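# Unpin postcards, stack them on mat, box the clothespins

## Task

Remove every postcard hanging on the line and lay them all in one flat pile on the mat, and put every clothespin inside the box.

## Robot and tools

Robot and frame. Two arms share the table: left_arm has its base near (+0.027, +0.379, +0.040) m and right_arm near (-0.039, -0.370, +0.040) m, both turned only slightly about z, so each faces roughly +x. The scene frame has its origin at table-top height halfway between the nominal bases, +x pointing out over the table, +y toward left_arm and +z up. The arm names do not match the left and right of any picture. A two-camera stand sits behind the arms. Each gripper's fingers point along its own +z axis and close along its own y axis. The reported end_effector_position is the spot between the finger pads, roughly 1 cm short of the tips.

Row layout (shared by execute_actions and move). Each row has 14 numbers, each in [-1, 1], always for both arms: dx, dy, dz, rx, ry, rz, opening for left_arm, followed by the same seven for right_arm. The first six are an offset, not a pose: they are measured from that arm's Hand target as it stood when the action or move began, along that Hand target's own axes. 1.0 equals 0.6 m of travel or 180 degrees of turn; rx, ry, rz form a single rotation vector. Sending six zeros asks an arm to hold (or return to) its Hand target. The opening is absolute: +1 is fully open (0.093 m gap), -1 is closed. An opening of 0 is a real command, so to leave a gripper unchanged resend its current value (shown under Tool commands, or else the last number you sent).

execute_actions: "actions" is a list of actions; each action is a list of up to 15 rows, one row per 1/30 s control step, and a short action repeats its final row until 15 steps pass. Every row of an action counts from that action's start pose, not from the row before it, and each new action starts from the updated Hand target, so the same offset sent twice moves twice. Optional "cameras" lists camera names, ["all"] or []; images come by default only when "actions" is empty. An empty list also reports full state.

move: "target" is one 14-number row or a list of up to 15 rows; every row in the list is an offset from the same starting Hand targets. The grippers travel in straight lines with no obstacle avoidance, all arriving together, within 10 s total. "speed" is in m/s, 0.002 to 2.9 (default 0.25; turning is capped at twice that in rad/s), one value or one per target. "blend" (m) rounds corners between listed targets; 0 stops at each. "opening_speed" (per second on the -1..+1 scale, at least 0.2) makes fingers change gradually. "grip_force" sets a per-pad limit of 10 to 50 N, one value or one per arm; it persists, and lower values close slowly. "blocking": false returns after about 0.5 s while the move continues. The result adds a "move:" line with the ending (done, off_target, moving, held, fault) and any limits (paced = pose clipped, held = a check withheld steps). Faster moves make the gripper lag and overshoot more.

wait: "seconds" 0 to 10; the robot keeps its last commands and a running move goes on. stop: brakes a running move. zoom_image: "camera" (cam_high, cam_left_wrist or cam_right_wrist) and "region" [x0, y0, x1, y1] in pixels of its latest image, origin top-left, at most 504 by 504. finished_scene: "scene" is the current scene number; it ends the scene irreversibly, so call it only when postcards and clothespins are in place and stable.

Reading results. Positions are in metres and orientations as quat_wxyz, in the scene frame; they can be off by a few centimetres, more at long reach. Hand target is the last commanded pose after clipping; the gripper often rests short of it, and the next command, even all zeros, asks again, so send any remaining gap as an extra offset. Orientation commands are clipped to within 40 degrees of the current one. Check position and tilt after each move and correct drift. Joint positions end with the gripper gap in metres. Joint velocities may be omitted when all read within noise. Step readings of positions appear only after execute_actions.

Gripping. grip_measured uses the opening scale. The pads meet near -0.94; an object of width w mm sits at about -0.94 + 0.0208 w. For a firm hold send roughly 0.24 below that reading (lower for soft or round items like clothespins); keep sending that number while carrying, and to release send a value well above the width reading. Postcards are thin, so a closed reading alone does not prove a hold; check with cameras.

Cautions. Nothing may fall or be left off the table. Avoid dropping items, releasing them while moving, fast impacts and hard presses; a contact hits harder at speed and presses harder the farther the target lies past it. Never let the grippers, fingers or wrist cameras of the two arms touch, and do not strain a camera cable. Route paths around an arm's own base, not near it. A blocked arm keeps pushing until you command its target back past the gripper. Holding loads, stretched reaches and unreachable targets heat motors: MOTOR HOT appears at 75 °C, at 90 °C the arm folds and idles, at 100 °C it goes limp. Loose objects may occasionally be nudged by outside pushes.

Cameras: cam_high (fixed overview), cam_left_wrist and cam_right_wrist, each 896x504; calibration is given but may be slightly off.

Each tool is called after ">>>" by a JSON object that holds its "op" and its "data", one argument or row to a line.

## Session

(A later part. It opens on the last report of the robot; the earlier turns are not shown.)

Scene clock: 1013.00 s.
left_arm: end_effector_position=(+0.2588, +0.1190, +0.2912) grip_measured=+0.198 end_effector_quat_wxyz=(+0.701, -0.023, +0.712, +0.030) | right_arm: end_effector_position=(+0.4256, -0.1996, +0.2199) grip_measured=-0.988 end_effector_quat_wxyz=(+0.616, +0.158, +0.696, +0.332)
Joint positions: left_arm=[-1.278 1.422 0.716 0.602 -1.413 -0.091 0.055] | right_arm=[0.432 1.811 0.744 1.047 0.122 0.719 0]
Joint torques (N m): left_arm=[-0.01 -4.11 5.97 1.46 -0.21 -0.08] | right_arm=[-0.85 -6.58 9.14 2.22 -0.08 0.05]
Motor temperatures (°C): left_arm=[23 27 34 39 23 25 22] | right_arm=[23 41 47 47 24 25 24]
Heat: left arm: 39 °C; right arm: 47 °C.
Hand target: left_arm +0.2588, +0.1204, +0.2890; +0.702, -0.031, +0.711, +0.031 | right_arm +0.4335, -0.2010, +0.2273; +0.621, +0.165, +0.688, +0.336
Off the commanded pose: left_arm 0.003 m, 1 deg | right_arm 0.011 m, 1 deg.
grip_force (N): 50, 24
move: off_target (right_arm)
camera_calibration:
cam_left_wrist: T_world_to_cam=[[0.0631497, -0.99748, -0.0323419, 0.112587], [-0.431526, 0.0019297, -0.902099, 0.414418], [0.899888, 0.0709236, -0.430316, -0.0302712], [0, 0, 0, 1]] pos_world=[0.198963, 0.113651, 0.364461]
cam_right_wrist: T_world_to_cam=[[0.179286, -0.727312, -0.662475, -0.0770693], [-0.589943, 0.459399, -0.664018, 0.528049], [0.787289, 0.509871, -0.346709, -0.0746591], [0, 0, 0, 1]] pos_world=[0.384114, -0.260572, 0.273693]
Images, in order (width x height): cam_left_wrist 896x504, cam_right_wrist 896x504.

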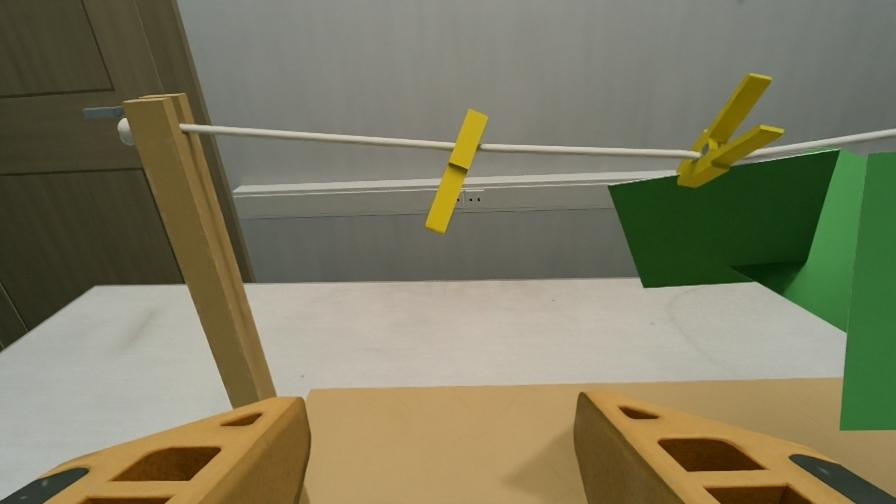

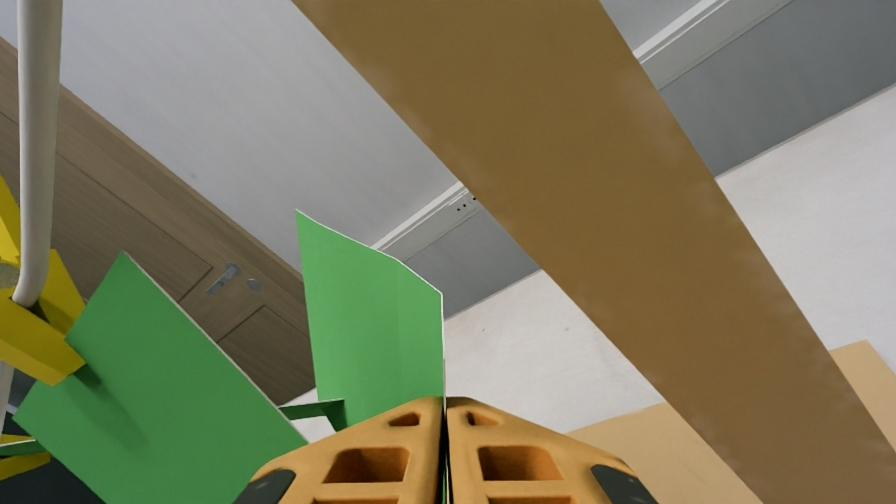

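>>> {"op": "move", "data": {
  "target": [
    [0,0,0,0,0,0,0.2, 0.015,-0.013,-0.033,0,0,0,-1],
    [0,0,0,0,0,0,0.2, 0.015,-0.013,-0.13,0,0,0,-1]
  ],
  "speed": 0.06,
  "blend": [0.005,0],
  "cameras": ["cam_right_wrist","cam_left_wrist"]
}}

Scene clock: 1022.60 s.
left_arm: end_effector_position=(+0.2588, +0.1190, +0.2912) grip_measured=+0.198 end_effector_quat_wxyz=(+0.701, -0.023, +0.712, +0.030) | right_arm: end_effector_position=(+0.3616, -0.2188, +0.2089) grip_measured=-0.988 end_effector_quat_wxyz=(+0.616, +0.157, +0.696, +0.333)
Joint positions: left_arm=[-1.278 1.422 0.716 0.602 -1.413 -0.091 0.055] | right_arm=[0.455 1.64 0.46 1.16 0.142 0.721 0]
Joint torques (N m): left_arm=[0.16 -4.01 6 1.49 -0.2 -0.04] | right_arm=[0.51 -7.61 4.98 2.31 0.09 0.05]
Heat: left arm: 39 °C; right arm: 49 °C.
Hand target: left_arm +0.2588, +0.1204, +0.2890; +0.702, -0.031, +0.711, +0.031 | right_arm +0.3581, -0.2210, +0.2154; +0.621, +0.165, +0.688, +0.336
Off the commanded pose: left_arm 0.003 m, 1 deg | right_arm 0.008 m, 1 deg.
grip_force (N): 50, 24
move: done
camera_calibration:
cam_left_wrist: T_world_to_cam=[[0.0631497, -0.99748, -0.0323419, 0.112587], [-0.431526, 0.0019297, -0.902099, 0.414418], [0.899888, 0.0709236, -0.430316, -0.0302712], [0, 0, 0, 1]] pos_world=[0.198963, 0.113651, 0.364461]
cam_right_wrist: T_world_to_cam=[[0.181621, -0.726177, -0.663085, -0.0872894], [-0.591218, 0.458188, -0.66372, 0.492005], [0.785796, 0.512573, -0.346112, -0.0172774], [0, 0, 0, 1]] pos_world=[0.320313, -0.279963, 0.262694]
Images, in order (width x height): cam_left_wrist 896x504, cam_right_wrist 896x504.

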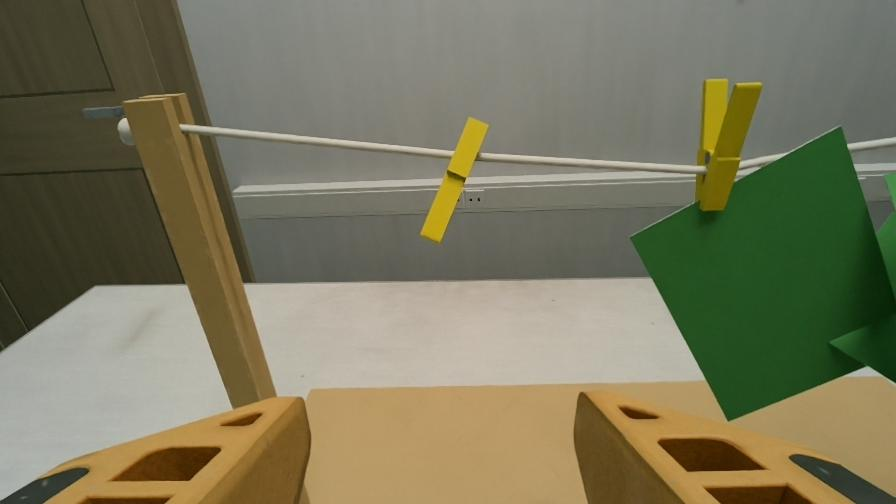

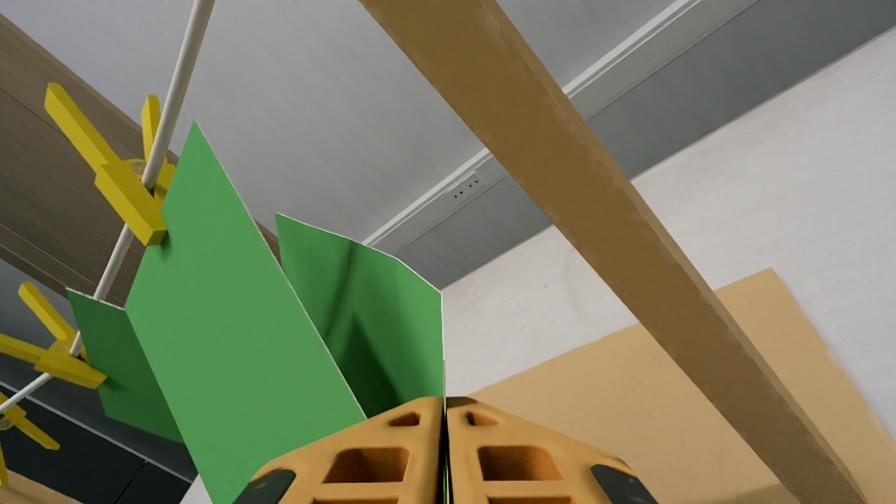

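>>> {"op": "move", "data": {
  "target": [
    [0,0,0,0,0,0,0.2, 0,0,-0.2,0,0,0,-1]
  ],
  "speed": 0.08,
  "cameras": ["all"]
}}

Scene clock: 1027.17 s.
left_arm: end_effector_position=(+0.2588, +0.1190, +0.2912) grip_measured=+0.198 end_effector_quat_wxyz=(+0.701, -0.023, +0.712, +0.030) | right_arm: end_effector_position=(+0.2442, -0.2523, +0.2152) grip_measured=-0.988 end_effector_quat_wxyz=(+0.622, +0.163, +0.690, +0.332)
Joint positions: left_arm=[-1.278 1.422 0.716 0.602 -1.413 -0.091 0.055] | right_arm=[0.591 0.951 0.063 0.881 0.293 0.725 0]
Joint torques (N m): left_arm=[-0.03 -4.11 6 1.48 -0.19 -0.05] | right_arm=[0.77 -2.22 6.68 2.2 -0.03 -0.01]
Heat: left arm: 39 °C; right arm: 49 °C.
Hand target: left_arm +0.2588, +0.1204, +0.2890; +0.702, -0.031, +0.711, +0.031 | right_arm +0.2421, -0.2518, +0.2156; +0.621, +0.165, +0.688, +0.336
Off the commanded pose: left_arm 0.003 m, 1 deg | right_arm 0.002 m, 1 deg.
grip_force (N): 50, 24
move: done
camera_calibration:
cam_left_wrist: T_world_to_cam=[[0.0631497, -0.99748, -0.0323419, 0.112587], [-0.431526, 0.0019297, -0.902099, 0.414418], [0.899888, 0.0709236, -0.430316, -0.0302712], [0, 0, 0, 1]] pos_world=[0.198963, 0.113651, 0.364461]
cam_right_wrist: T_world_to_cam=[[0.178765, -0.722956, -0.667367, -0.0836842], [-0.576804, 0.4725, -0.666364, 0.442704], [0.797082, 0.504062, -0.332537, 0.08655], [0, 0, 0, 1]] pos_world=[0.201326, -0.313304, 0.267935]

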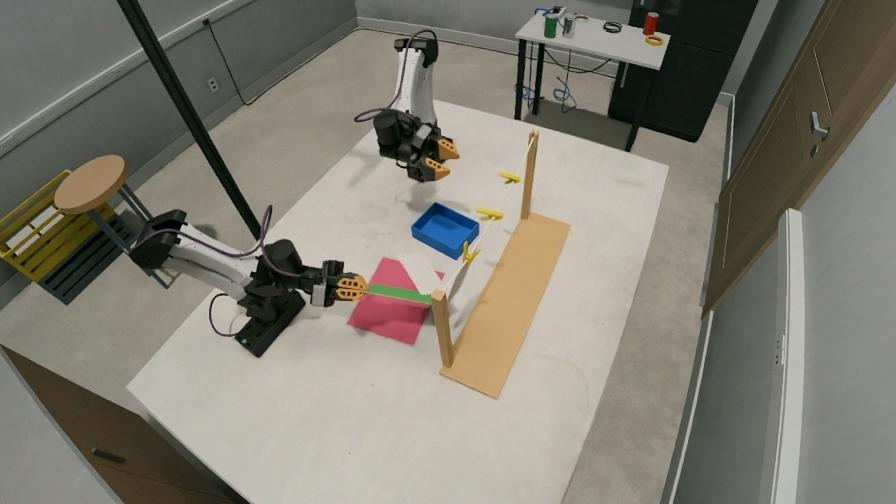

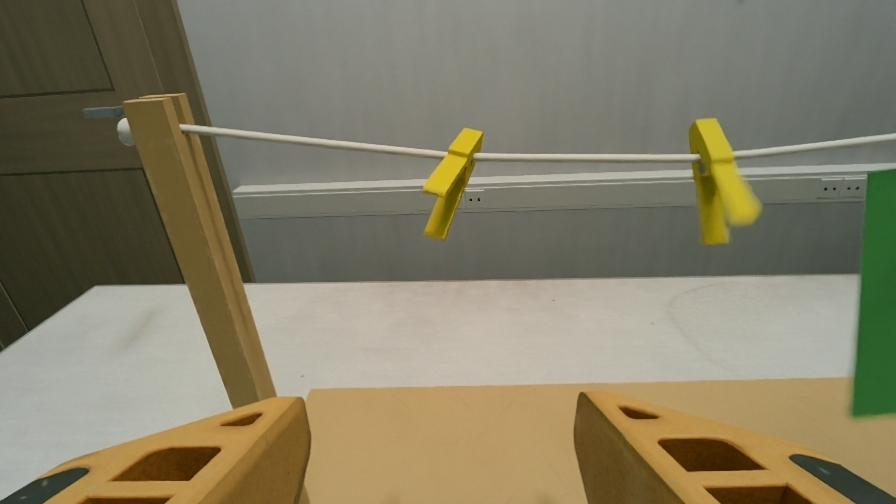

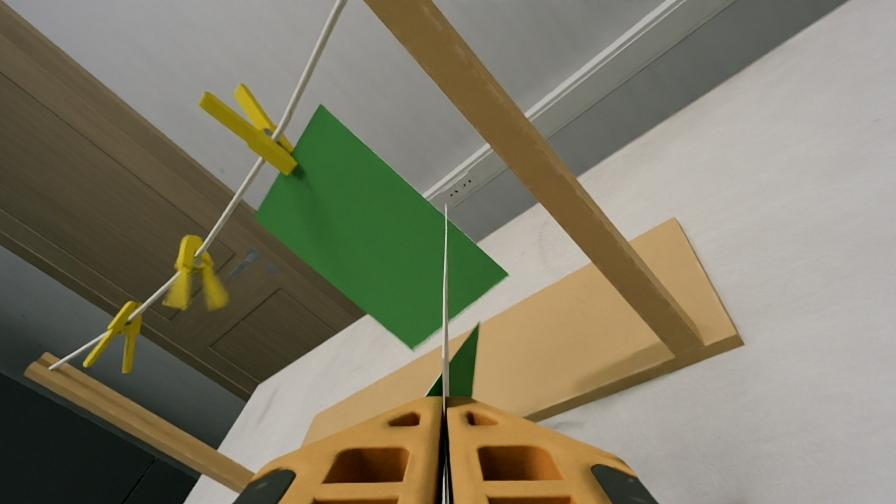

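>>> {"op": "zoom_image", "data": {
  "camera": "cam_high",
  "region": [320, 200, 560, 400]
}}

>>> {"op": "execute_actions", "data": {
  "actions": []
}}

Scaled by 2.100 from the camera's 896x504 image, which has a finer 1280x720 frame.

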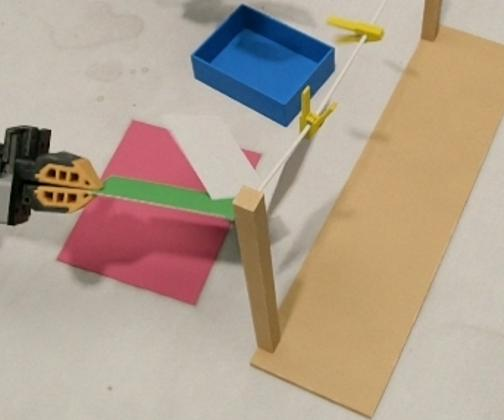

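Scene clock: 1029.93 s.
left_arm: end_effector_position=(+0.2588, +0.1190, +0.2912) grip_measured=+0.198 end_effector_quat_wxyz=(+0.701, -0.023, +0.712, +0.030) | right_arm: end_effector_position=(+0.2442, -0.2523, +0.2149) grip_measured=-0.988 end_effector_quat_wxyz=(+0.621, +0.163, +0.691, +0.332)
Joint positions: left_arm=[-1.278 1.422 0.716 0.602 -1.413 -0.091 0.055] | right_arm=[0.591 0.951 0.063 0.88 0.293 0.725 0]
Joint velocities: within noise
Joint torques (N m): left_arm=[-0.02 -4.11 6.09 1.48 -0.24 -0.08] | right_arm=[0.75 -2.25 6.68 2.21 -0.03 -0.01]
Motor temperatures (°C): left_arm=[23 27 34 39 23 25 22] | right_arm=[23 42 46 49 24 25 24]
Heat: left arm: 39 °C; right arm: 49 °C.
Hand target: left_arm +0.2588, +0.1204, +0.2890; +0.702, -0.031, +0.711, +0.031 | right_arm +0.2421, -0.2517, +0.2156; +0.621, +0.165, +0.688, +0.336
Tool commands: left_gripper/opening=+0.2 right_gripper/opening=-1.0
Off the commanded pose: left_arm 0.003 m, 1 deg | right_arm 0.002 m, 1 deg.
grip_force (N): 50, 24
camera_calibration:
cam_left_wrist: T_world_to_cam=[[0.0631497, -0.99748, -0.0323419, 0.112587], [-0.431526, 0.0019297, -0.902099, 0.414418], [0.899888, 0.0709236, -0.430316, -0.0302712], [0, 0, 0, 1]] pos_world=[0.198963, 0.113651, 0.364461]
cam_right_wrist: T_world_to_cam=[[0.178084, -0.723352, -0.667119, -0.0838192], [-0.577458, 0.47212, -0.666066, 0.442512], [0.796761, 0.503849, -0.333628, 0.0866427], [0, 0, 0, 1]] pos_world=[0.201426, -0.313205, 0.267732]

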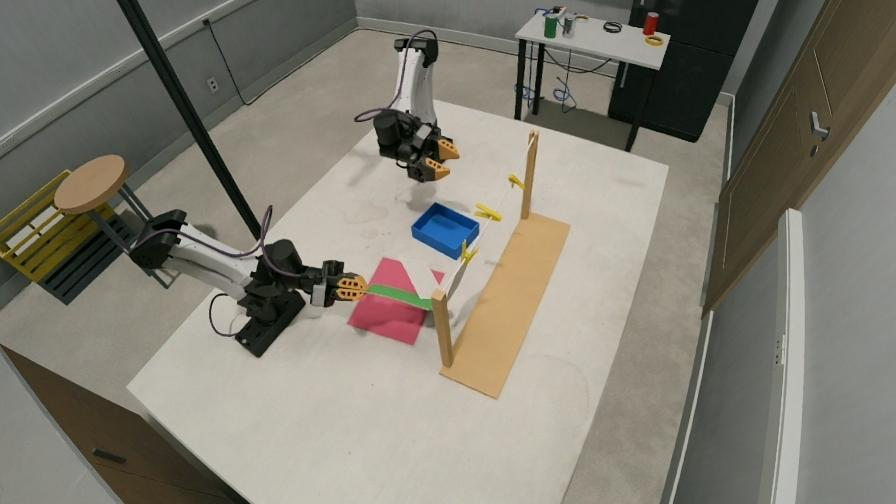

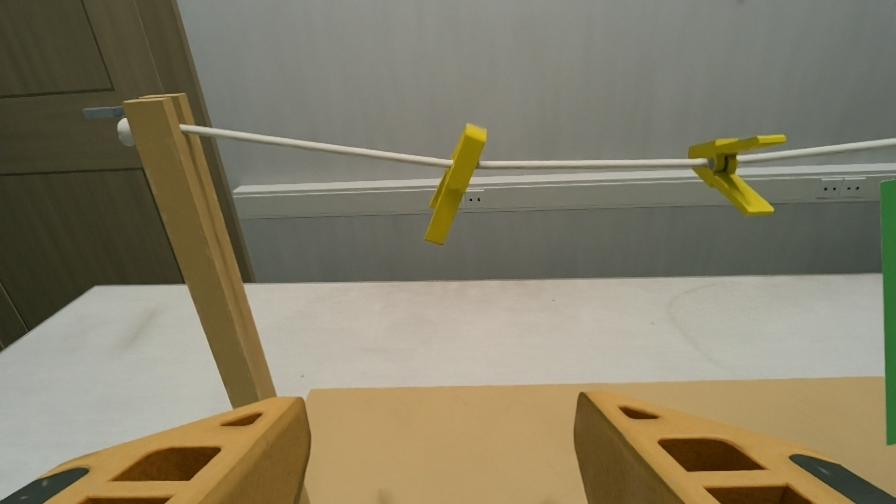

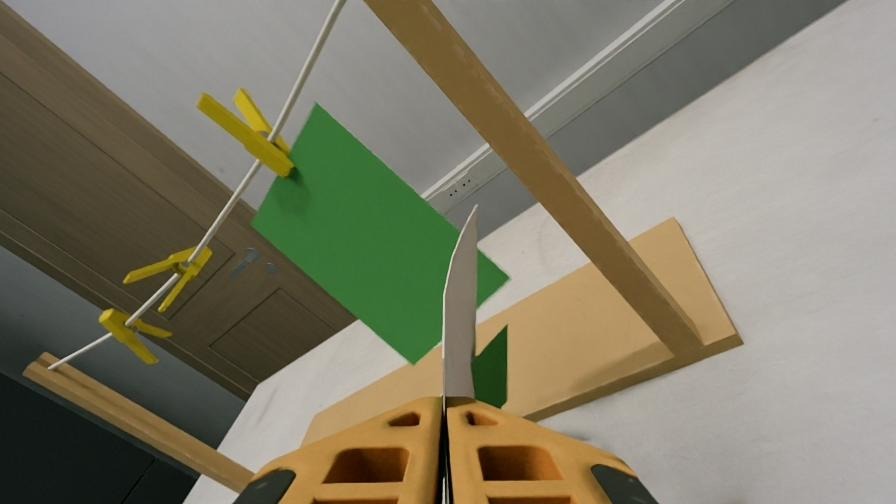

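>>> {"op": "move", "data": {
  "target": [-0.068,0.058,-0.094,0.3773,0.1594,0.114,0.2,0,0,0,0,0,0,-1],
  "speed": 0.3,
  "cameras": ["cam_left_wrist","cam_high"]
}}

Scene clock: 1044.23 s.
left_arm: end_effector_position=(+0.1979, +0.1524, +0.3163) grip_measured=+0.198 end_effector_quat_wxyz=(+0.384, +0.471, +0.753, -0.252) | right_arm: end_effector_position=(+0.2442, -0.2523, +0.2149) grip_measured=-0.988 end_effector_quat_wxyz=(+0.621, +0.163, +0.691, +0.332)
Joint positions: left_arm=[-0.667 0.921 1.067 -0.805 0.333 0.225 0.055] | right_arm=[0.591 0.951 0.063 0.88 0.293 0.725 0]
Joint torques (N m): left_arm=[0.64 -0.91 9.89 1.64 0.24 0.13] | right_arm=[0.76 -2.28 6.68 2.21 -0.03 0]
Heat: left arm: 39 °C; right arm: 48 °C.
Hand target: left_arm +0.2001, +0.1500, +0.3306; +0.397, +0.473, +0.743, -0.257 | right_arm +0.2421, -0.2517, +0.2156; +0.621, +0.165, +0.688, +0.336
Off the commanded pose: left_arm 0.015 m, 2 deg | right_arm 0.002 m, 1 deg.
grip_force (N): 50, 24
move: off_target (left_arm)
camera_calibration:
cam_left_wrist: T_world_to_cam=[[-0.912138, -0.409814, 0.0074936, 0.241311], [-0.357932, 0.787488, -0.501744, 0.149892], [0.199721, -0.460342, -0.864984, 0.389999], [0, 0, 0, 1]] pos_world=[0.195869, 0.160387, 0.410742]
Images, in order (width x height): cam_high 896x504, cam_left_wrist 896x504.

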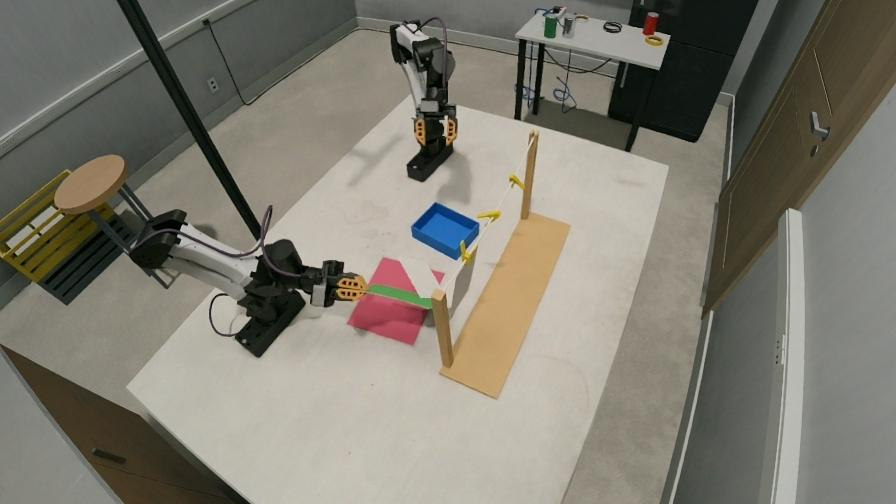

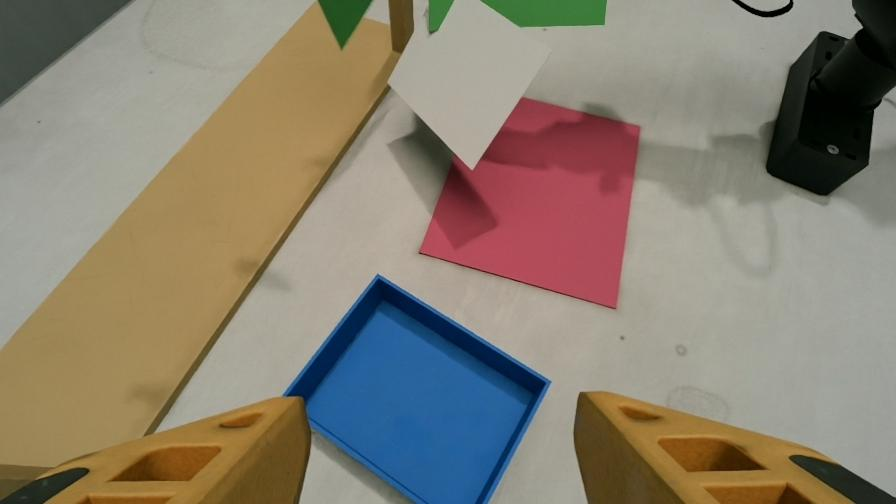

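>>> {"op": "move", "data": {
  "target": [-0.03,0,0.1,0,-0.14,0,0.2,0,0,0,0,0,0,-1],
  "speed": 0.3,
  "cameras": ["cam_left_wrist"]
}}

>>> {"op": "zoom_image", "data": {
  "camera": "cam_left_wrist",
  "region": [250, 0, 754, 400]
}}

Scene clock: 1053.83 s.
left_arm: end_effector_position=(+0.2235, +0.0976, +0.3108) grip_measured=+0.198 end_effector_quat_wxyz=(+0.542, +0.409, +0.643, -0.354) | right_arm: end_effector_position=(+0.2442, -0.2523, +0.2149) grip_measured=-0.988 end_effector_quat_wxyz=(+0.621, +0.163, +0.691, +0.332)
Joint positions: left_arm=[-0.73 0.908 0.625 0.109 0.35 0.048 0.055] | right_arm=[0.591 0.951 0.063 0.88 0.293 0.725 0]
Joint torques (N m): left_arm=[-0.55 -1.29 6.76 2.22 -0.09 -0.04] | right_arm=[0.76 -2.28 6.65 2.21 -0.03 -0.01]
Heat: left arm: 39 °C; right arm: 47 °C.
Hand target: left_arm +0.2253, +0.0956, +0.3125; +0.550, +0.405, +0.639, -0.354 | right_arm +0.2421, -0.2517, +0.2156; +0.621, +0.165, +0.688, +0.336
Off the commanded pose: left_arm 0.003 m, 1 deg | right_arm 0.002 m, 1 deg.
grip_force (N): 50, 24
move: done
camera_calibration:
cam_left_wrist: T_world_to_cam=[[-0.916126, -0.400831, -0.0069791, 0.246816], [-0.218355, 0.513514, -0.829834, 0.296928], [0.336207, -0.758708, -0.557966, 0.258096], [0, 0, 0, 1]] pos_world=[0.204176, 0.142274, 0.392133]
Images, in order (width x height): cam_left_wrist 896x504.

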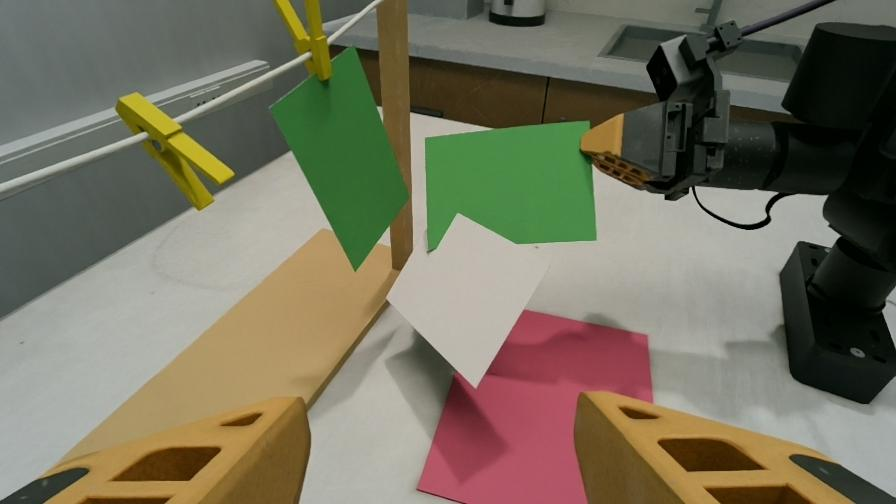

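Scaled by 1.000.

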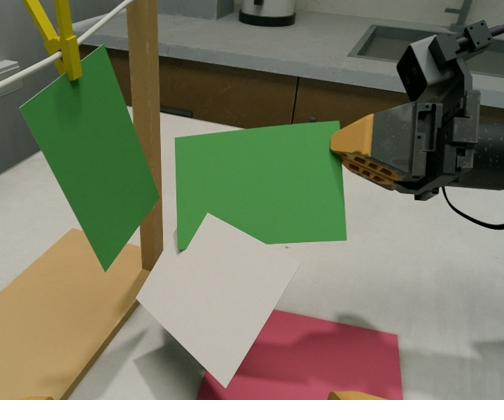

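>>> {"op": "move", "data": {
  "target": [0,0,0,0,0,0,0.2,0.145,-0.0627,-0.1243,0,0,0,-1],
  "speed": 0.05,
  "cameras": ["cam_left_wrist"]
}}

Scene clock: 1096.30 s.
left_arm: end_effector_position=(+0.2235, +0.0976, +0.3110) grip_measured=+0.198 end_effector_quat_wxyz=(+0.542, +0.409, +0.643, -0.354) | right_arm: end_effector_position=(+0.1630, -0.2412, +0.1269) grip_measured=-0.988 end_effector_quat_wxyz=(+0.567, +0.230, +0.755, +0.236)
Joint positions: left_arm=[-0.73 0.908 0.625 0.11 0.35 0.047 0.055] | right_arm=[1.269 0.905 0.002 0.364 1.069 1.174 0]
Joint torques (N m): left_arm=[-0.61 -1.28 6.76 2.19 -0.1 0.01] | right_arm=[0.79 -0.17 6 1.84 0.28 0.11]
Motor temperatures (°C): left_arm=[23 26 35 45 23 25 22] | right_arm=[23 37 43 47 24 25 24]
Heat: left arm: 45 °C; right arm: 47 °C.
Hand target: left_arm +0.2253, +0.0956, +0.3126; +0.550, +0.405, +0.639, -0.354 | right_arm +0.1622, -0.2420, +0.1259; +0.621, +0.165, +0.688, +0.336
Off the commanded pose: left_arm 0.003 m, 1 deg | right_arm 0.002 m, 17 deg.
joint sent to its limit (right arm) — joint 3 (elbow), lower limit, where the elbow is as bent as it goes. The joint targets are off in orientation, not in position.
grip_force (N): 50, 24
move: off_target (right_arm)
camera_calibration:
cam_left_wrist: T_world_to_cam=[[-0.91607, -0.400956, -0.00701342, 0.246786], [-0.218014, 0.512627, -0.830472, 0.297327], [0.336578, -0.759242, -0.557016, 0.257947], [0, 0, 0, 1]] pos_world=[0.204075, 0.142377, 0.392334]
Images, in order (width x height): cam_left_wrist 896x504.

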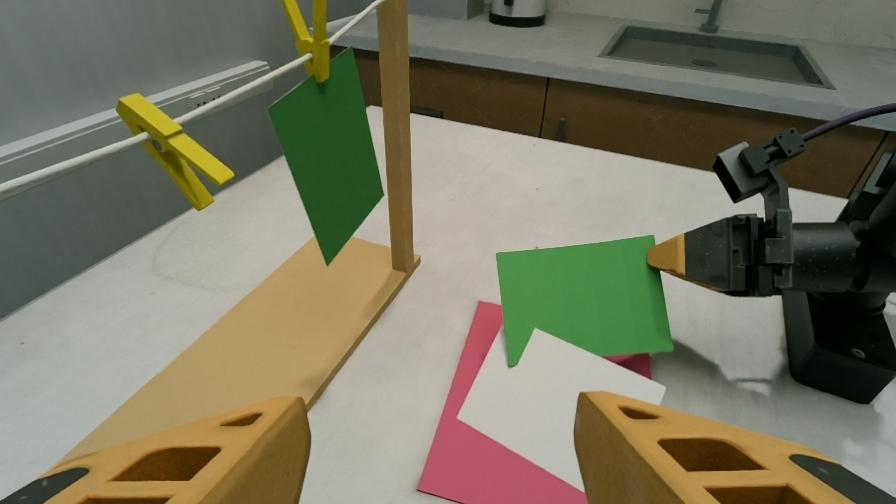

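>>> {"op": "move", "data": {
  "target": [0,0,-0.15,0,0.06,0,0.2,0.0314,-0.0396,0.0322,0,0,0,-1],
  "speed": 0.06,
  "cameras": ["cam_left_wrist","cam_high"]
}}

Scene clock: 1102.37 s.
left_arm: end_effector_position=(+0.1885, +0.1762, +0.3067) grip_measured=+0.198 end_effector_quat_wxyz=(+0.468, +0.433, +0.704, -0.313) | right_arm: end_effector_position=(+0.1839, -0.2399, +0.0965) grip_measured=-0.988 end_effector_quat_wxyz=(+0.586, +0.274, +0.733, +0.209)
Joint positions: left_arm=[-0.495 0.651 0.761 -0.552 0.539 0.2 0.055] | right_arm=[1.19 1.595 0.002 1.064 1.109 1.183 0]
Joint torques (N m): left_arm=[0.53 -0.5 10.18 1.83 0.25 0.15] | right_arm=[0.76 -2.33 2.65 1.8 0.25 -0.07]
Heat: left arm: 45 °C; right arm: 46 °C.
Hand target: left_arm +0.1878, +0.1764, +0.3255; +0.487, +0.437, +0.688, -0.314 | right_arm +0.1821, -0.2419, +0.0960; +0.621, +0.165, +0.688, +0.336
Off the commanded pose: left_arm 0.019 m, 3 deg | right_arm 0.003 m, 20 deg.
joint sent to its limit (right arm) — joint 3 (elbow), lower limit, where the elbow is as bent as it goes. The joint targets are off in orientation, not in position.
grip_force (N): 50, 24
move: off_target (left_arm, right_arm)
camera_calibration:
cam_left_wrist: T_world_to_cam=[[-0.910576, -0.412848, 0.0202176, 0.2389], [-0.310223, 0.650266, -0.693481, 0.196924], [0.273155, -0.637738, -0.720192, 0.3676], [0, 0, 0, 1]] pos_world=[0.178215, 0.205009, 0.396476]
Images, in order (width x height): cam_high 896x504, cam_left_wrist 896x504.

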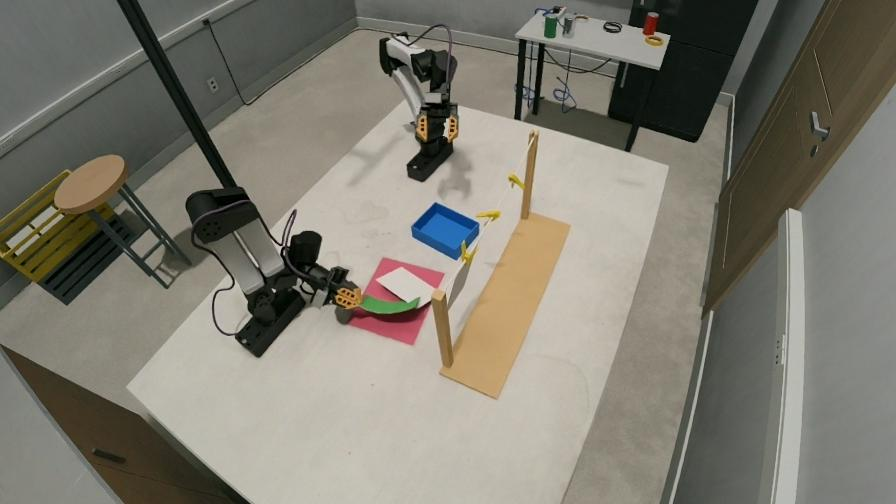

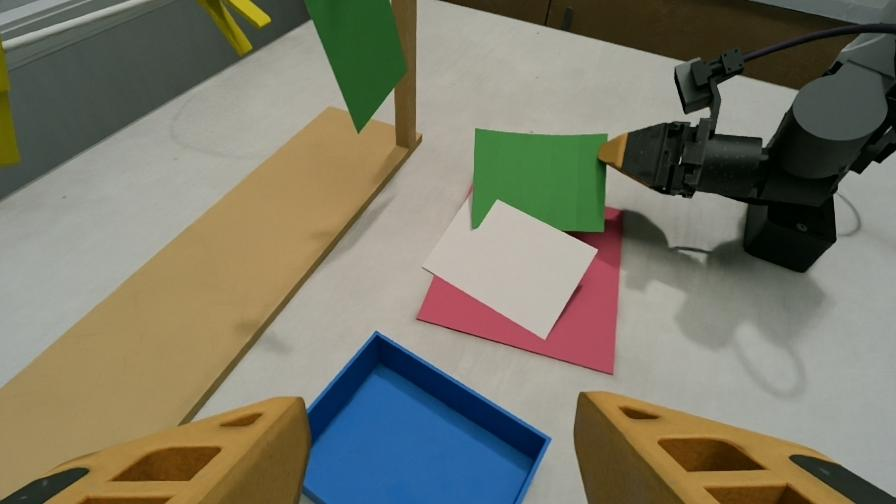

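>>> {"op": "move", "data": {
  "target": [0.199,0.026,0.444,0.2657,0.0728,-0.4417,-0.3,-0.13,0.105,0.032,0,0,0,-1],
  "speed": 0.12,
  "cameras": ["all"]
}}

Scene clock: 1133.83 s.
left_arm: end_effector_position=(+0.2927, -0.0068, +0.1146) grip_measured=-0.299 end_effector_quat_wxyz=(-0.115, +0.052, +0.698, -0.705) | right_arm: end_effector_position=(+0.2024, -0.2401, +0.1988) grip_measured=-0.988 end_effector_quat_wxyz=(+0.605, +0.178, +0.704, +0.328)
Joint positions: left_arm=[-0.567 2.358 0.94 1.473 1.179 -1.71 0.031] | right_arm=[0.881 0.699 0.002 0.633 0.59 0.78 0]
Joint torques (N m): left_arm=[-0.8 -7.76 5.35 2.42 0.05 0.02] | right_arm=[-0.9 -0.76 6.97 2.11 -0.15 -0.21]
Heat: left arm: 42 °C; right arm: 46 °C.
Hand target: left_arm +0.2904, -0.0104, +0.1253; -0.094, +0.086, +0.673, -0.728 | right_arm +0.2021, -0.2419, +0.1961; +0.621, +0.165, +0.688, +0.336
Off the commanded pose: left_arm 0.012 m, 6 deg | right_arm 0.003 m, 3 deg.
joint sent to its limit (left arm) — joint 4 (wrist pitch), upper limit. The joint targets still meet the commanded pose.
joint sent to its limit (right arm) — joint 3 (elbow), lower limit, where the elbow is as bent as it goes. The joint targets are off in orientation, not in position.
grip_force (N): 50, 24
move: off_target (left_arm, right_arm)
camera_calibration:
cam_left_wrist: T_world_to_cam=[[0.0728709, 0.0161741, 0.99721, -0.134716], [-0.785153, 0.617489, 0.0473596, 0.268911], [-0.615, -0.786413, 0.0576961, 0.253807], [0, 0, 0, 1]] pos_world=[0.377044, 0.035727, 0.106961]
cam_right_wrist: T_world_to_cam=[[0.137416, -0.718885, -0.681411, -0.0661079], [-0.605365, 0.483552, -0.632226, 0.403525], [0.783996, 0.49938, -0.36874, 0.116908], [0, 0, 0, 1]] pos_world=[0.161709, -0.301031, 0.253181]

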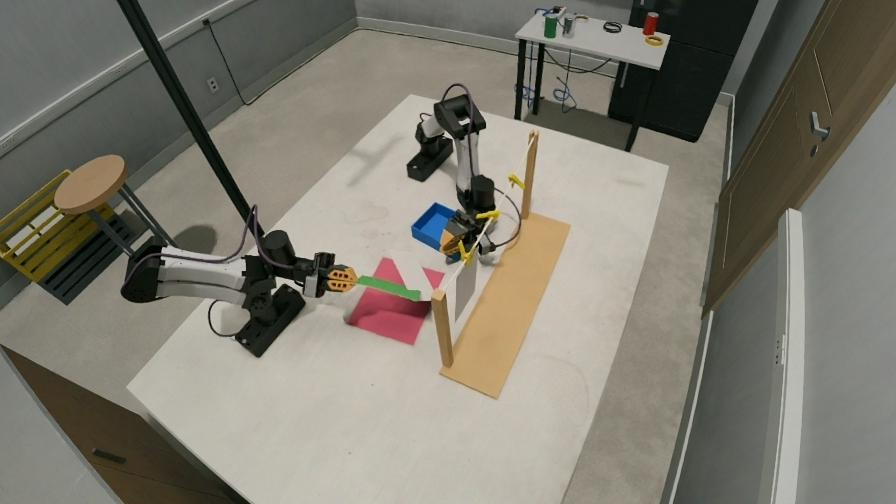

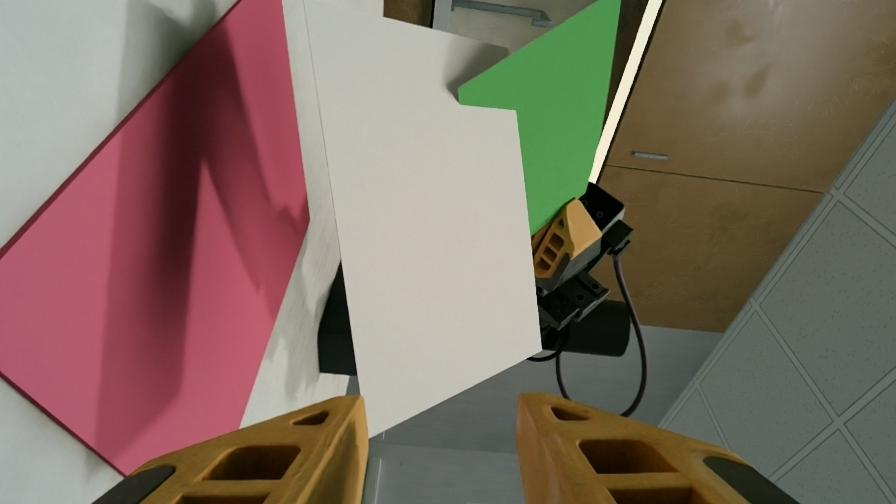

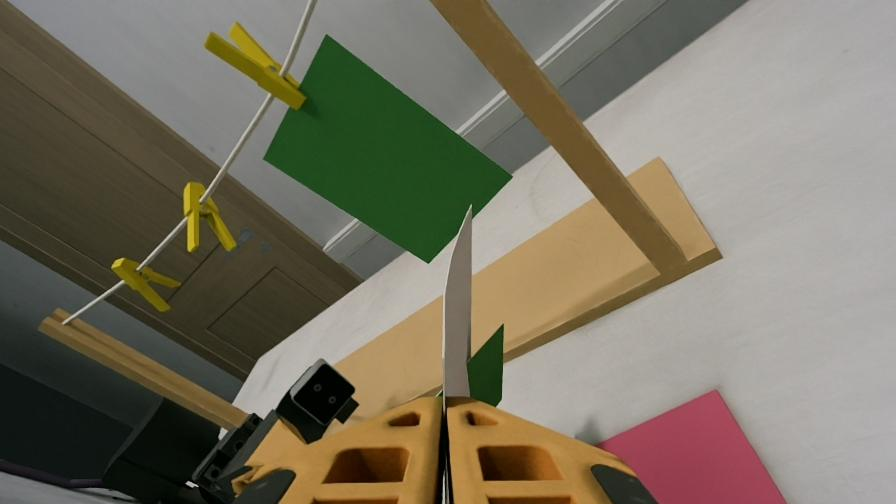

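>>> {"op": "move", "data": {
  "target": [
    [0.195,-0.17,-0.1425,-0.18,-0.118,0.298,-0.3,0,0,0,0,0,0,-1],
    [0.2223,0.0137,0.129,-0.365,-0.237,0.596,-0.3,0,0,0,0,0,0,-1]
  ],
  "speed": 0.2,
  "blend": [0.03,0],
  "cameras": ["all"]
}}

Scene clock: 1166.23 s.
left_arm: end_effector_position=(+0.1418, -0.0485, +0.1058) grip_measured=-0.299 end_effector_quat_wxyz=(+0.690, +0.415, +0.592, -0.047) | right_arm: end_effector_position=(+0.2024, -0.2400, +0.1988) grip_measured=-0.988 end_effector_quat_wxyz=(+0.605, +0.177, +0.704, +0.328)
Joint positions: left_arm=[-1.559 2.231 0.685 1.471 -0.938 0.482 0.031] | right_arm=[0.881 0.699 0.002 0.633 0.59 0.78 0]
Joint torques (N m): left_arm=[-0.34 -7.04 4.85 2.56 -0.24 0.07] | right_arm=[-0.91 -0.79 6.95 2.1 -0.16 -0.2]
Heat: left arm: 49 °C; right arm: 45 °C.
Hand target: left_arm +0.1416, -0.0519, +0.1233; +0.739, +0.361, +0.563, -0.081 | right_arm +0.2021, -0.2420, +0.1962; +0.622, +0.165, +0.688, +0.336
Off the commanded pose: left_arm 0.018 m, 10 deg | right_arm 0.003 m, 3 deg.
joint sent to its limit (left arm) — joint 4 (wrist pitch), upper limit. The joint targets are off in orientation, not in position.
joint sent to its limit (right arm) — joint 3 (elbow), lower limit, where the elbow is as bent as it goes. The joint targets are off in orientation, not in position.
grip_force (N): 50, 24
move: off_target (left_arm, right_arm)
camera_calibration:
cam_left_wrist: T_world_to_cam=[[-0.558752, -0.63514, -0.533286, 0.10561], [-0.0410234, 0.663408, -0.747132, 0.157341], [0.828319, -0.395585, -0.396736, -0.0089119], [0, 0, 0, 1]] pos_world=[0.0728463, -0.0408296, 0.170339]
cam_right_wrist: T_world_to_cam=[[0.137636, -0.718788, -0.681469, -0.0660986], [-0.605567, 0.483384, -0.632162, 0.40349], [0.783801, 0.499684, -0.368743, 0.117031], [0, 0, 0, 1]] pos_world=[0.161709, -0.30103, 0.253181]

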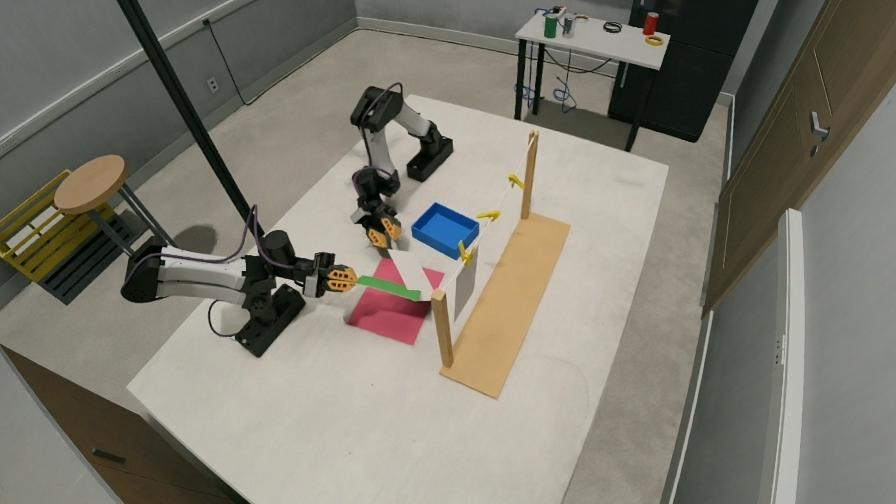

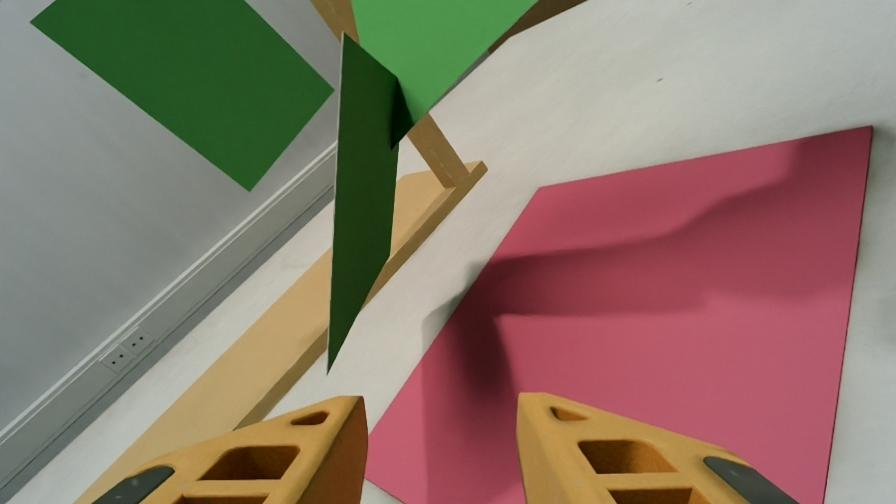

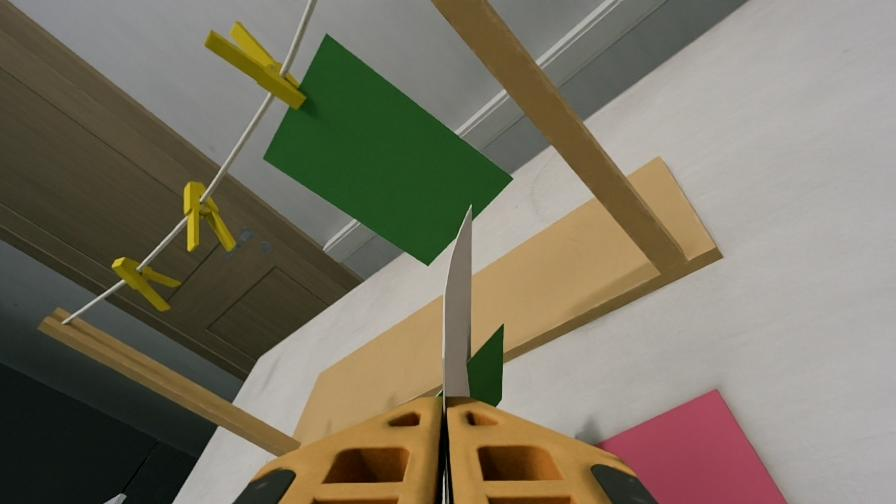

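>>> {"op": "move", "data": {
  "target": [
    [0.026,0.063,0.041,0,0,0,-0.3,0,0,0,0,0,0,-1]
  ],
  "speed": 0.1,
  "cameras": ["cam_left_wrist"]
}}

Scene clock: 1196.17 s.
left_arm: end_effector_position=(+0.1856, -0.0330, +0.0938) grip_measured=-0.299 end_effector_quat_wxyz=(+0.678, +0.422, +0.602, -0.029) | right_arm: end_effector_position=(+0.2024, -0.2400, +0.1988) grip_measured=-0.988 end_effector_quat_wxyz=(+0.605, +0.177, +0.704, +0.328)
Joint positions: left_arm=[-1.427 2.231 0.641 1.471 -0.83 0.482 0.031] | right_arm=[0.881 0.699 0.002 0.633 0.59 0.78 0]
Joint torques (N m): left_arm=[0.32 -11.29 2.62 2.63 0.01 -0.08] | right_arm=[-0.96 -0.73 6.95 2.11 -0.16 -0.2]
Motor temperatures (°C): left_arm=[23 30 33 54 23 25 22] | right_arm=[23 34 42 45 24 25 24]
Heat: left arm: 54 °C; right arm: 45 °C.
Hand target: left_arm +0.1861, -0.0354, +0.1287; +0.739, +0.361, +0.563, -0.081 | right_arm +0.2021, -0.2420, +0.1962; +0.622, +0.165, +0.688, +0.336
Off the commanded pose: left_arm 0.035 m, 12 deg | right_arm 0.003 m, 3 deg.
joint sent to its limit (left arm) — joint 4 (wrist pitch), upper limit. The joint targets are off in orientation, not in position.
joint sent to its limit (right arm) — joint 3 (elbow), lower limit, where the elbow is as bent as it goes. The joint targets are off in orientation, not in position.
grip_force (N): 50, 24
move: off_target (left_arm, right_arm)
camera_calibration:
cam_left_wrist: T_world_to_cam=[[-0.550057, -0.624566, -0.554396, 0.134149], [-0.0656528, 0.694131, -0.716848, 0.142611], [0.832543, -0.35791, -0.422816, -0.0408807], [0, 0, 0, 1]] pos_world=[0.117187, -0.0298377, 0.159317]
Images, in order (width x height): cam_left_wrist 896x504.

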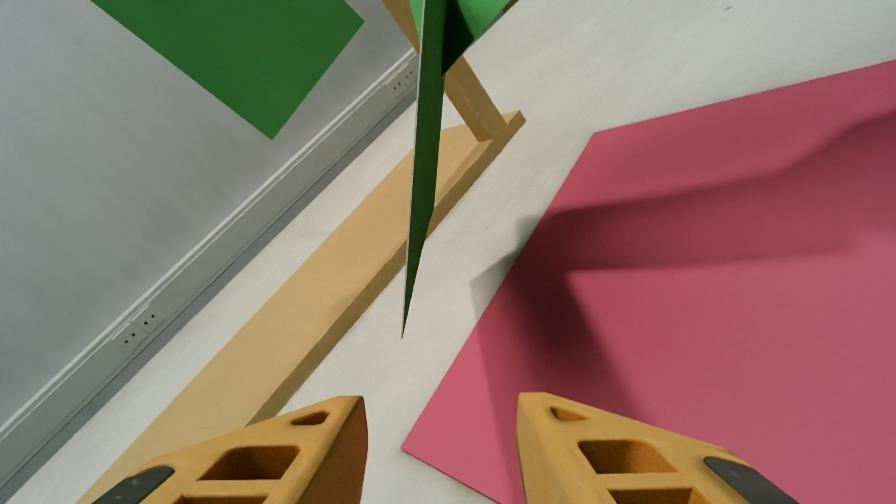

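>>> {"op": "move", "data": {
  "target": [
    [0.0073,0.0112,0.0965,0,0,0,-0.3,0,0,0,0,0,0,-1]
  ],
  "speed": 0.06,
  "cameras": ["cam_left_wrist"]
}}

Scene clock: 1207.13 s.
left_arm: end_effector_position=(+0.2338, -0.0605, +0.1135) grip_measured=-0.299 end_effector_quat_wxyz=(+0.700, +0.400, +0.589, -0.053) | right_arm: end_effector_position=(+0.2024, -0.2400, +0.1988) grip_measured=-0.988 end_effector_quat_wxyz=(+0.605, +0.177, +0.704, +0.328)
Joint positions: left_arm=[-1.288 2.265 0.776 1.472 -0.675 0.51 0.031] | right_arm=[0.881 0.699 0.002 0.633 0.59 0.78 0]
Joint torques (N m): left_arm=[0.4 -7.43 5.49 2.67 0 0.09] | right_arm=[-0.92 -0.76 6.98 2.1 -0.16 -0.2]
Motor temperatures (°C): left_arm=[23 33 33 55 23 25 22] | right_arm=[23 34 42 45 24 25 24]
Heat: left arm: 55 °C; right arm: 45 °C.
Hand target: left_arm +0.2359, -0.0655, +0.1338; +0.739, +0.361, +0.563, -0.081 | right_arm +0.2021, -0.2420, +0.1962; +0.622, +0.165, +0.688, +0.336
Off the commanded pose: left_arm 0.021 m, 8 deg | right_arm 0.003 m, 3 deg.
joint sent to its limit (left arm) — joint 4 (wrist pitch), upper limit. The joint targets still meet the commanded pose.
joint sent to its limit (right arm) — joint 3 (elbow), lower limit, where the elbow is as bent as it goes. The joint targets are off in orientation, not in position.
grip_force (N): 50, 24
move: off_target (left_arm, right_arm)
camera_calibration:
cam_left_wrist: T_world_to_cam=[[-0.548518, -0.657661, -0.516343, 0.147817], [-0.0378629, 0.636435, -0.7704, 0.175157], [0.835281, -0.403028, -0.373997, -0.0914754], [0, 0, 0, 1]] pos_world=[0.16412, -0.0511299, 0.177053]
Images, in order (width x height): cam_left_wrist 896x504.

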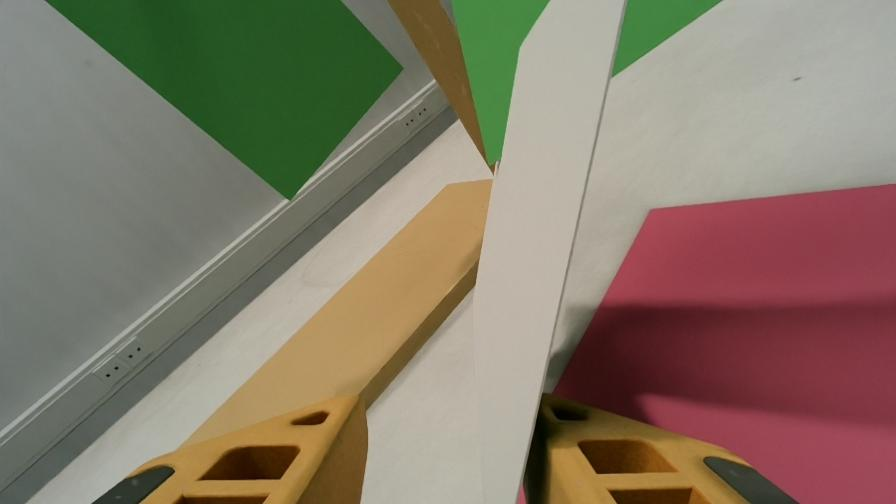

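>>> {"op": "move", "data": {
  "target": [
    [0,0,0,0,0,0,-1,0,0,0,0,0,0,-1]
  ],
  "speed": 0.06,
  "grip_force": [24,24],
  "cameras": ["cam_left_wrist"]
}}

Scene clock: 1212.83 s.
left_arm: end_effector_position=(+0.2335, -0.0608, +0.1135) grip_measured=-0.988 end_effector_quat_wxyz=(+0.700, +0.402, +0.588, -0.053) | right_arm: end_effector_position=(+0.2023, -0.2398, +0.1988) grip_measured=-0.988 end_effector_quat_wxyz=(+0.605, +0.177, +0.704, +0.328)
Joint positions: left_arm=[-1.288 2.265 0.776 1.472 -0.672 0.514 0] | right_arm=[0.881 0.699 0.002 0.633 0.589 0.779 0]
Joint torques (N m): left_arm=[0.47 -7.42 5.56 2.69 0.02 0.03] | right_arm=[-0.92 -0.79 6.95 2.1 -0.15 -0.2]
Motor temperatures (°C): left_arm=[23 33 32 56 23 25 22] | right_arm=[23 34 42 45 24 25 24]
Heat: left arm: 56 °C; right arm: 45 °C.
Hand target: left_arm +0.2359, -0.0655, +0.1338; +0.739, +0.361, +0.563, -0.081 | right_arm +0.2021, -0.2419, +0.1962; +0.622, +0.165, +0.688, +0.336
Off the commanded pose: left_arm 0.021 m, 8 deg | right_arm 0.003 m, 3 deg.
joint sent to its limit (left arm) — joint 4 (wrist pitch), upper limit. The joint targets still meet the commanded pose.
joint sent to its limit (right arm) — joint 3 (elbow), lower limit, where the elbow is as bent as it goes. The joint targets are off in orientation, not in position.
grip_force (N): 24, 24
move: off_target (left_arm, right_arm)
camera_calibration:
cam_left_wrist: T_world_to_cam=[[-0.549085, -0.654646, -0.519562, 0.148104], [-0.0343377, 0.638805, -0.768602, 0.174411], [0.835061, -0.404188, -0.373237, -0.0914926], [0, 0, 0, 1]] pos_world=[0.163713, -0.0514391, 0.176854]
Images, in order (width x height): cam_left_wrist 896x504.

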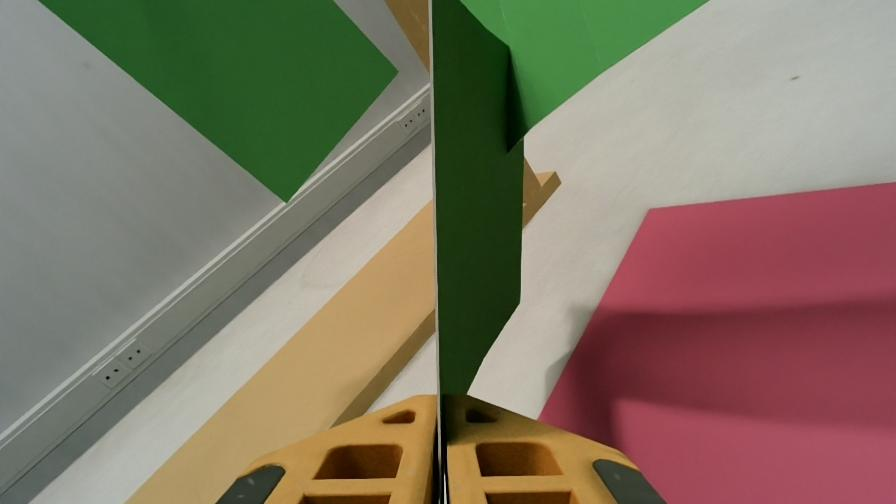

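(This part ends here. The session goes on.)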